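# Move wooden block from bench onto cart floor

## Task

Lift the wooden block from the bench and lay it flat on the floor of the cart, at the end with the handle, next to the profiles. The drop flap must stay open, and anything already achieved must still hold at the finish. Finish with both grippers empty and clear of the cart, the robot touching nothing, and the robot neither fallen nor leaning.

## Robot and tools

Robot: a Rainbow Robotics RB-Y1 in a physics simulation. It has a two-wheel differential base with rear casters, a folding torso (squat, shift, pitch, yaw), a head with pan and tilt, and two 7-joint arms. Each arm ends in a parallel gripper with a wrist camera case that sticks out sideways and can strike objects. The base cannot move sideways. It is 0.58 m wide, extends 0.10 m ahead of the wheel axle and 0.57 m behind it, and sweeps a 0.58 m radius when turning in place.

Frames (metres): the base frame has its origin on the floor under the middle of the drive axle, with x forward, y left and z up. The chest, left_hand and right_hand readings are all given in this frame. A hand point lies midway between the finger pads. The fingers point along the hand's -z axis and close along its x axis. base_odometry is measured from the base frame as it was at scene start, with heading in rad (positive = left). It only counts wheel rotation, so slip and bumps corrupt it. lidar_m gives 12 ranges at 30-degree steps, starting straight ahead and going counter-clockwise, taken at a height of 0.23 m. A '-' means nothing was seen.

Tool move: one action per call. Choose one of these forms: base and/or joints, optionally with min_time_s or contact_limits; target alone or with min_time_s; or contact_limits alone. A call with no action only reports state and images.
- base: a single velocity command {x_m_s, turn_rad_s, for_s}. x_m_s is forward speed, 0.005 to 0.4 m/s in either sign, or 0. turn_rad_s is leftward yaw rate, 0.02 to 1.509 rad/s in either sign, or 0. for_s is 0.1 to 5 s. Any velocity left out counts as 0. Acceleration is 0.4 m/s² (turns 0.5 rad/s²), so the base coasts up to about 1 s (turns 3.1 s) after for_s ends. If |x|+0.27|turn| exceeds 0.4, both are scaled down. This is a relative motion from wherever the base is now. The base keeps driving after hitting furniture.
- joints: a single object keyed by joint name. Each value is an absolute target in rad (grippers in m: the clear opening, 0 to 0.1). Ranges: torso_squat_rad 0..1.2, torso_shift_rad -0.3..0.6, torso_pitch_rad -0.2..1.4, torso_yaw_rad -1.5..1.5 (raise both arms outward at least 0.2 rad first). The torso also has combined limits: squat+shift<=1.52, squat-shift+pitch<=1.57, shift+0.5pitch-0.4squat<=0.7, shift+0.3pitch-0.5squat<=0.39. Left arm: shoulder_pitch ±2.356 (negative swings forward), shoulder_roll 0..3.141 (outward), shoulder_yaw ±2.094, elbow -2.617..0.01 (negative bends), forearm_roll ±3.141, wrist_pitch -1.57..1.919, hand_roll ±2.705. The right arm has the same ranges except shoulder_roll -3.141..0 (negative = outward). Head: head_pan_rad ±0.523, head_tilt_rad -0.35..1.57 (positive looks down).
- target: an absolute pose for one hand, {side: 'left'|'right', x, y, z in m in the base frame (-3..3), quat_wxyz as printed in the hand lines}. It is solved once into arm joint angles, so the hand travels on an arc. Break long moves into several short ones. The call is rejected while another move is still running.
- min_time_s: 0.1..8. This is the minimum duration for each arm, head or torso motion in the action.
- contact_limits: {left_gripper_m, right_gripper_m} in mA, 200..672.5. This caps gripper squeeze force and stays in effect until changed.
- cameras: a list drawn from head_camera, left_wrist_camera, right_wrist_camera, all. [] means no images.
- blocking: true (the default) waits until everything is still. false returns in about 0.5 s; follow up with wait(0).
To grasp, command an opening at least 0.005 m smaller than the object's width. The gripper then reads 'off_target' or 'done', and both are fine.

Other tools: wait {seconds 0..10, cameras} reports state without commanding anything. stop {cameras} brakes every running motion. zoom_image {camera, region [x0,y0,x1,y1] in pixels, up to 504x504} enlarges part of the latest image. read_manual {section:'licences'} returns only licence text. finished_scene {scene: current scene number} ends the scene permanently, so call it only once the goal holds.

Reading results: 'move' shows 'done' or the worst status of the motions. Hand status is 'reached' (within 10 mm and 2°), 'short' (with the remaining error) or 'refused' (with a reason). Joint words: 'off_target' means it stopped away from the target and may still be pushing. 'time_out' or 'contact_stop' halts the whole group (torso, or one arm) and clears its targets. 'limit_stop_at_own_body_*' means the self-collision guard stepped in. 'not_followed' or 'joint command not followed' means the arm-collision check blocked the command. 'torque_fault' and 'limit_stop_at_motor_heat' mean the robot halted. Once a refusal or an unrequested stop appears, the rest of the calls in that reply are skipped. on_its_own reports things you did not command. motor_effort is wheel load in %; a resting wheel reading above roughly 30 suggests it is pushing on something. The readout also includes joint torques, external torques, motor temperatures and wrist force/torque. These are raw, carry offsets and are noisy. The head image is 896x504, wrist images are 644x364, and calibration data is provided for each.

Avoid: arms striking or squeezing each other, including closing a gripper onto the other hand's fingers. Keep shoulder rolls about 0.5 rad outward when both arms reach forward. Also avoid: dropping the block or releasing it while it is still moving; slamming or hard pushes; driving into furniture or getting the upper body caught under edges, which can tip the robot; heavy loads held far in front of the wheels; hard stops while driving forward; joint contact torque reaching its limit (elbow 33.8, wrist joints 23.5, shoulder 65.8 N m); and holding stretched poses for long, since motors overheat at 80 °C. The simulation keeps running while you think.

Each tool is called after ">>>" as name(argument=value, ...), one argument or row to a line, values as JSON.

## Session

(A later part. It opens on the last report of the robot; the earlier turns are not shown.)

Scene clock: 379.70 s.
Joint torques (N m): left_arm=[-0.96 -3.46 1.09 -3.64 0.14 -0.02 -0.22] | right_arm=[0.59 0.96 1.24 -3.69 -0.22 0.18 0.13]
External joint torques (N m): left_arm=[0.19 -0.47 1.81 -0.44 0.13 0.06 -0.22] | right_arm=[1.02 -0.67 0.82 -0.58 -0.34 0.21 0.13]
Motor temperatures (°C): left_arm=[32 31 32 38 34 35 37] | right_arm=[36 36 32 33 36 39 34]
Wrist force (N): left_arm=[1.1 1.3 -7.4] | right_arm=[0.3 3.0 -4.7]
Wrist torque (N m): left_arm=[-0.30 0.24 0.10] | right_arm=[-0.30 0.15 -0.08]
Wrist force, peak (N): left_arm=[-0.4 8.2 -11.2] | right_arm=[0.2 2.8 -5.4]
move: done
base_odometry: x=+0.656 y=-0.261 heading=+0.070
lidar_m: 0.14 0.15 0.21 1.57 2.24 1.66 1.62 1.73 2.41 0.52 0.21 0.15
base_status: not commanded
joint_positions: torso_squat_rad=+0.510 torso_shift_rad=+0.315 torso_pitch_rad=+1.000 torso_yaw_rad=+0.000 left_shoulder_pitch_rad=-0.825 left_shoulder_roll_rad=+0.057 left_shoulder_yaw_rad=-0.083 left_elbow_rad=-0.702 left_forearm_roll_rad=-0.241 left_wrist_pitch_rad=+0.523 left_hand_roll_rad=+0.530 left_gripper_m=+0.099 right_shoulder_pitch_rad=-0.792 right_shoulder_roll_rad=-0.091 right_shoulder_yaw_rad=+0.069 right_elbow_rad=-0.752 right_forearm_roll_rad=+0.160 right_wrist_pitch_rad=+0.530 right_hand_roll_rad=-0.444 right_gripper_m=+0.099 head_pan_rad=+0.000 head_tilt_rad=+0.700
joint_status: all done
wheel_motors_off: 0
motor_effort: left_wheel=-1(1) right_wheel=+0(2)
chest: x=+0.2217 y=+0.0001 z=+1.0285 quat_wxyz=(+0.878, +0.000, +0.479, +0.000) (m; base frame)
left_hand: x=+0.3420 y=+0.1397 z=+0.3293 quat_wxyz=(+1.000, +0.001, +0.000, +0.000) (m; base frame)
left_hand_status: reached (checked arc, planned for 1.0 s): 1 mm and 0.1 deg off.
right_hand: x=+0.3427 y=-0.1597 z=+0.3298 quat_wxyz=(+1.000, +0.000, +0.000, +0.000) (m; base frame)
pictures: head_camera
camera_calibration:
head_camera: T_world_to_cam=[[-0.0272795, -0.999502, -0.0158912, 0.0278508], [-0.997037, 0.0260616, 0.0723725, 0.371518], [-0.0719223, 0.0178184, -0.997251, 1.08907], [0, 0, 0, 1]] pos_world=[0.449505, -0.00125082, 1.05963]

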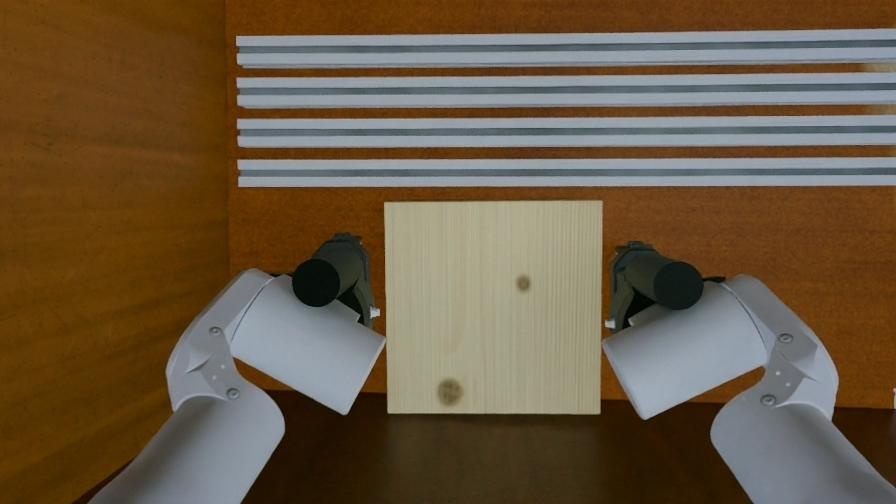

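>>> move(
  joints={"torso_squat_rad":0.25,"torso_shift_rad":0.17,"torso_pitch_rad":0.7},
  min_time_s=2.5,
  cameras=["head_camera"],
)

>>> move(
  joints={"torso_squat_rad":0.0,"torso_shift_rad":0.0,"torso_pitch_rad":0.2},
  min_time_s=2.5,
  cameras=[],
)

>>> move(
  base={"x_m_s":-0.2,"for_s":2.5},
  cameras=["head_camera"],
)

Scene clock: 384.37 s.
Joint torques (N m): left_arm=[-8.27 -1.41 1.23 -5.86 0.02 -0.64 -0.31] | right_arm=[-6.88 -0.38 0.45 -5.71 0.04 -0.45 0.07]
External joint torques (N m): left_arm=[0.53 -0.48 1.39 0.11 0.15 -0.06 -0.29] | right_arm=[1.17 -0.04 0.5 0.02 -0.26 0.09 0.06]
Motor temperatures (°C): left_arm=[32 31 32 37 34 35 37] | right_arm=[35 35 32 33 36 39 34]
Wrist force (N): left_arm=[-0.9 0.3 -8.0] | right_arm=[-1.8 2.6 -4.5]
Wrist torque (N m): left_arm=[-0.19 0.09 0.13] | right_arm=[-0.28 0.02 -0.07]
Wrist force, peak (N): left_arm=[0.7 0.7 -8.9] | right_arm=[0.2 2.8 -5.6]
move: done
base_odometry: x=+0.656 y=-0.261 heading=+0.070
lidar_m: 0.14 0.15 0.21 1.58 2.26 1.67 1.62 1.73 2.43 0.52 0.21 0.15
base_status: not commanded
joint_positions: torso_squat_rad=+0.250 torso_shift_rad=+0.170 torso_pitch_rad=+0.700 torso_yaw_rad=+0.000 left_shoulder_pitch_rad=-0.825 left_shoulder_roll_rad=+0.057 left_shoulder_yaw_rad=-0.083 left_elbow_rad=-0.702 left_forearm_roll_rad=-0.241 left_wrist_pitch_rad=+0.523 left_hand_roll_rad=+0.530 left_gripper_m=+0.099 right_shoulder_pitch_rad=-0.792 right_shoulder_roll_rad=-0.091 right_shoulder_yaw_rad=+0.069 right_elbow_rad=-0.752 right_forearm_roll_rad=+0.160 right_wrist_pitch_rad=+0.530 right_hand_roll_rad=-0.444 right_gripper_m=+0.099 head_pan_rad=+0.000 head_tilt_rad=+0.700
joint_status: all done
wheel_motors_off: 0
motor_effort: left_wheel=+0(2) right_wheel=+2(3)
chest: x=+0.0860 y=+0.0001 z=+1.1856 quat_wxyz=(+0.939, +0.000, +0.343, +0.000) (m; base frame)
left_hand: x=+0.4079 y=+0.1397 z=+0.5533 quat_wxyz=(+0.989, +0.001, -0.150, +0.000) (m; base frame)
right_hand: x=+0.4083 y=-0.1598 z=+0.5540 quat_wxyz=(+0.989, +0.000, -0.150, +0.000) (m; base frame)
pictures: head_camera
camera_calibration:
head_camera: T_world_to_cam=[[-0.0212639, -0.999504, -0.0232266, 0.0349023], [-0.97385, 0.025963, -0.225702, 0.576258], [0.226194, 0.0178199, -0.973919, 1.18265], [0, 0, 0, 1]] pos_world=[0.294423, -0.00115112, 1.28268]

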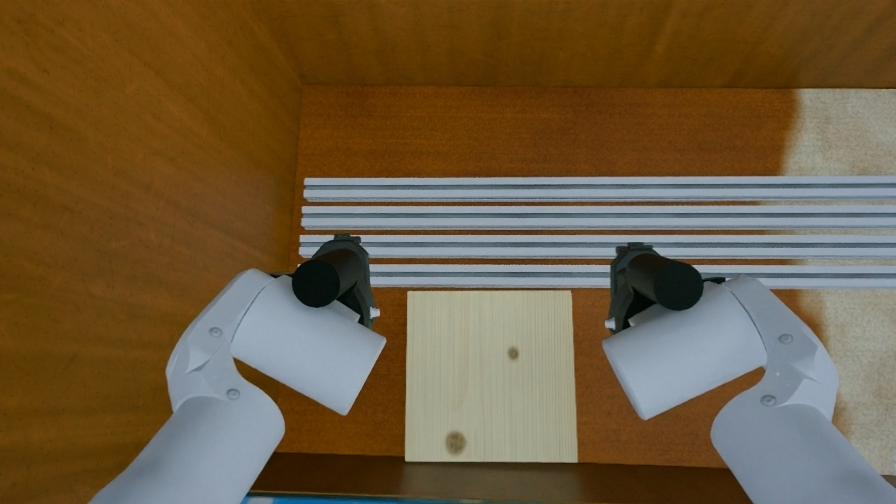

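Scene clock: 387.17 s.
Joint torques (N m): left_arm=[-18.14 1.5 1.91 -8.99 -0.13 -1.48 -0.35] | right_arm=[-18.02 -3.33 0.17 -9.26 0.11 -1.15 0.22]
External joint torques (N m): left_arm=[1.33 -1.07 1.13 0.32 0.19 -0.19 -0.31] | right_arm=[0.81 0.12 0.96 -0.39 -0.4 0.12 0.19]
Motor temperatures (°C): left_arm=[32 31 32 37 34 35 37] | right_arm=[35 35 32 33 36 39 34]
Wrist force (N): left_arm=[-4.0 -0.1 -5.7] | right_arm=[-4.5 2.7 -3.5]
Wrist torque (N m): left_arm=[-0.16 -0.08 0.11] | right_arm=[-0.31 -0.17 -0.12]
Wrist force, peak (N): left_arm=[-1.2 0.7 -8.3] | right_arm=[-4.6 3.0 -3.4]
move: done
base_odometry: x=+0.656 y=-0.261 heading=+0.070
lidar_m: 0.13 0.16 0.22 1.59 2.24 1.67 1.62 1.72 2.44 0.52 0.20 0.14
base_status: not commanded
joint_positions: torso_squat_rad=+0.000 torso_shift_rad=+0.000 torso_pitch_rad=+0.200 torso_yaw_rad=+0.000 left_shoulder_pitch_rad=-0.825 left_shoulder_roll_rad=+0.057 left_shoulder_yaw_rad=-0.083 left_elbow_rad=-0.702 left_forearm_roll_rad=-0.241 left_wrist_pitch_rad=+0.523 left_hand_roll_rad=+0.530 left_gripper_m=+0.099 right_shoulder_pitch_rad=-0.792 right_shoulder_roll_rad=-0.092 right_shoulder_yaw_rad=+0.069 right_elbow_rad=-0.752 right_forearm_roll_rad=+0.160 right_wrist_pitch_rad=+0.530 right_hand_roll_rad=-0.444 right_gripper_m=+0.099 head_pan_rad=+0.000 head_tilt_rad=+0.700
joint_status: all done
wheel_motors_off: 0
motor_effort: left_wheel=+2(3) right_wheel=+0(3)
chest: x=-0.1666 y=+0.0001 z=+1.2838 quat_wxyz=(+0.995, +0.000, +0.100, +0.000) (m; base frame)
left_hand: x=+0.4191 y=+0.1398 z=+0.8833 quat_wxyz=(+0.921, +0.001, -0.390, +0.000) (m; base frame)
right_hand: x=+0.4191 y=-0.1598 z=+0.8840 quat_wxyz=(+0.921, +0.000, -0.390, +0.000) (m; base frame)
pictures: none
No camera images: "cameras" was empty.

Scene clock: 390.73 s.
Joint torques (N m): left_arm=[-18.35 1.55 1.74 -8.94 -0.11 -1.42 -0.27] | right_arm=[-19.11 -3.71 -0.32 -9.42 0.22 -1.1 0.21]
External joint torques (N m): left_arm=[1.12 -1.02 0.97 0.37 0.21 -0.13 -0.23] | right_arm=[-0.28 -0.26 0.48 -0.56 -0.29 0.16 0.18]
Motor temperatures (°C): left_arm=[32 30 32 37 34 34 37] | right_arm=[35 34 32 32 36 38 34]
Wrist force (N): left_arm=[-3.8 0.2 -6.5] | right_arm=[-4.4 2.5 -3.4]
Wrist torque (N m): left_arm=[-0.17 -0.08 0.11] | right_arm=[-0.30 -0.13 -0.14]
Wrist force, peak (N): left_arm=[-5.2 1.7 -6.1] | right_arm=[-5.3 2.6 -2.9]
move: done
base_odometry: x=+0.158 y=-0.296 heading=+0.071
lidar_m: 0.64 0.68 1.78 3.88 1.55 1.17 1.12 1.20 1.69 4.91 0.88 0.66
base_status: done (sent for 2.5 of 2.5 s)
joint_positions: torso_squat_rad=+0.000 torso_shift_rad=+0.000 torso_pitch_rad=+0.200 torso_yaw_rad=+0.000 left_shoulder_pitch_rad=-0.825 left_shoulder_roll_rad=+0.057 left_shoulder_yaw_rad=-0.083 left_elbow_rad=-0.702 left_forearm_roll_rad=-0.241 left_wrist_pitch_rad=+0.523 left_hand_roll_rad=+0.530 left_gripper_m=+0.099 right_shoulder_pitch_rad=-0.791 right_shoulder_roll_rad=-0.092 right_shoulder_yaw_rad=+0.069 right_elbow_rad=-0.752 right_forearm_roll_rad=+0.160 right_wrist_pitch_rad=+0.530 right_hand_roll_rad=-0.444 right_gripper_m=+0.099 head_pan_rad=+0.000 head_tilt_rad=+0.700
joint_status: not commanded
wheel_motors_off: 0
motor_effort: left_wheel=+14(48) right_wheel=-13(26)
chest: x=-0.1666 y=+0.0001 z=+1.2838 quat_wxyz=(+0.995, +0.000, +0.100, +0.000) (m; base frame)
left_hand: x=+0.4191 y=+0.1398 z=+0.8832 quat_wxyz=(+0.921, +0.001, -0.390, +0.000) (m; base frame)
right_hand: x=+0.4190 y=-0.1599 z=+0.8838 quat_wxyz=(+0.921, +0.000, -0.390, +0.000) (m; base frame)
pictures: head_camera
camera_calibration:
head_camera: T_world_to_cam=[[-0.0075246, -0.999504, -0.0305779, 0.0435348], [-0.746386, 0.0259636, -0.665007, 0.954245], [0.665471, 0.017819, -0.746211, 1.11615], [0, 0, 0, 1]] pos_world=[-0.0302036, -0.00115111, 1.46879]

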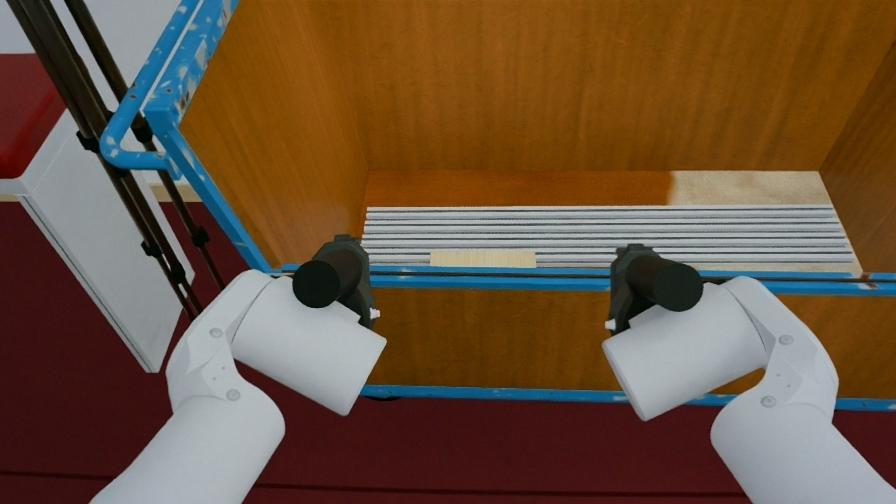

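>>> finished_scene(
  scene=2,
)

The scene is finished: the task was done.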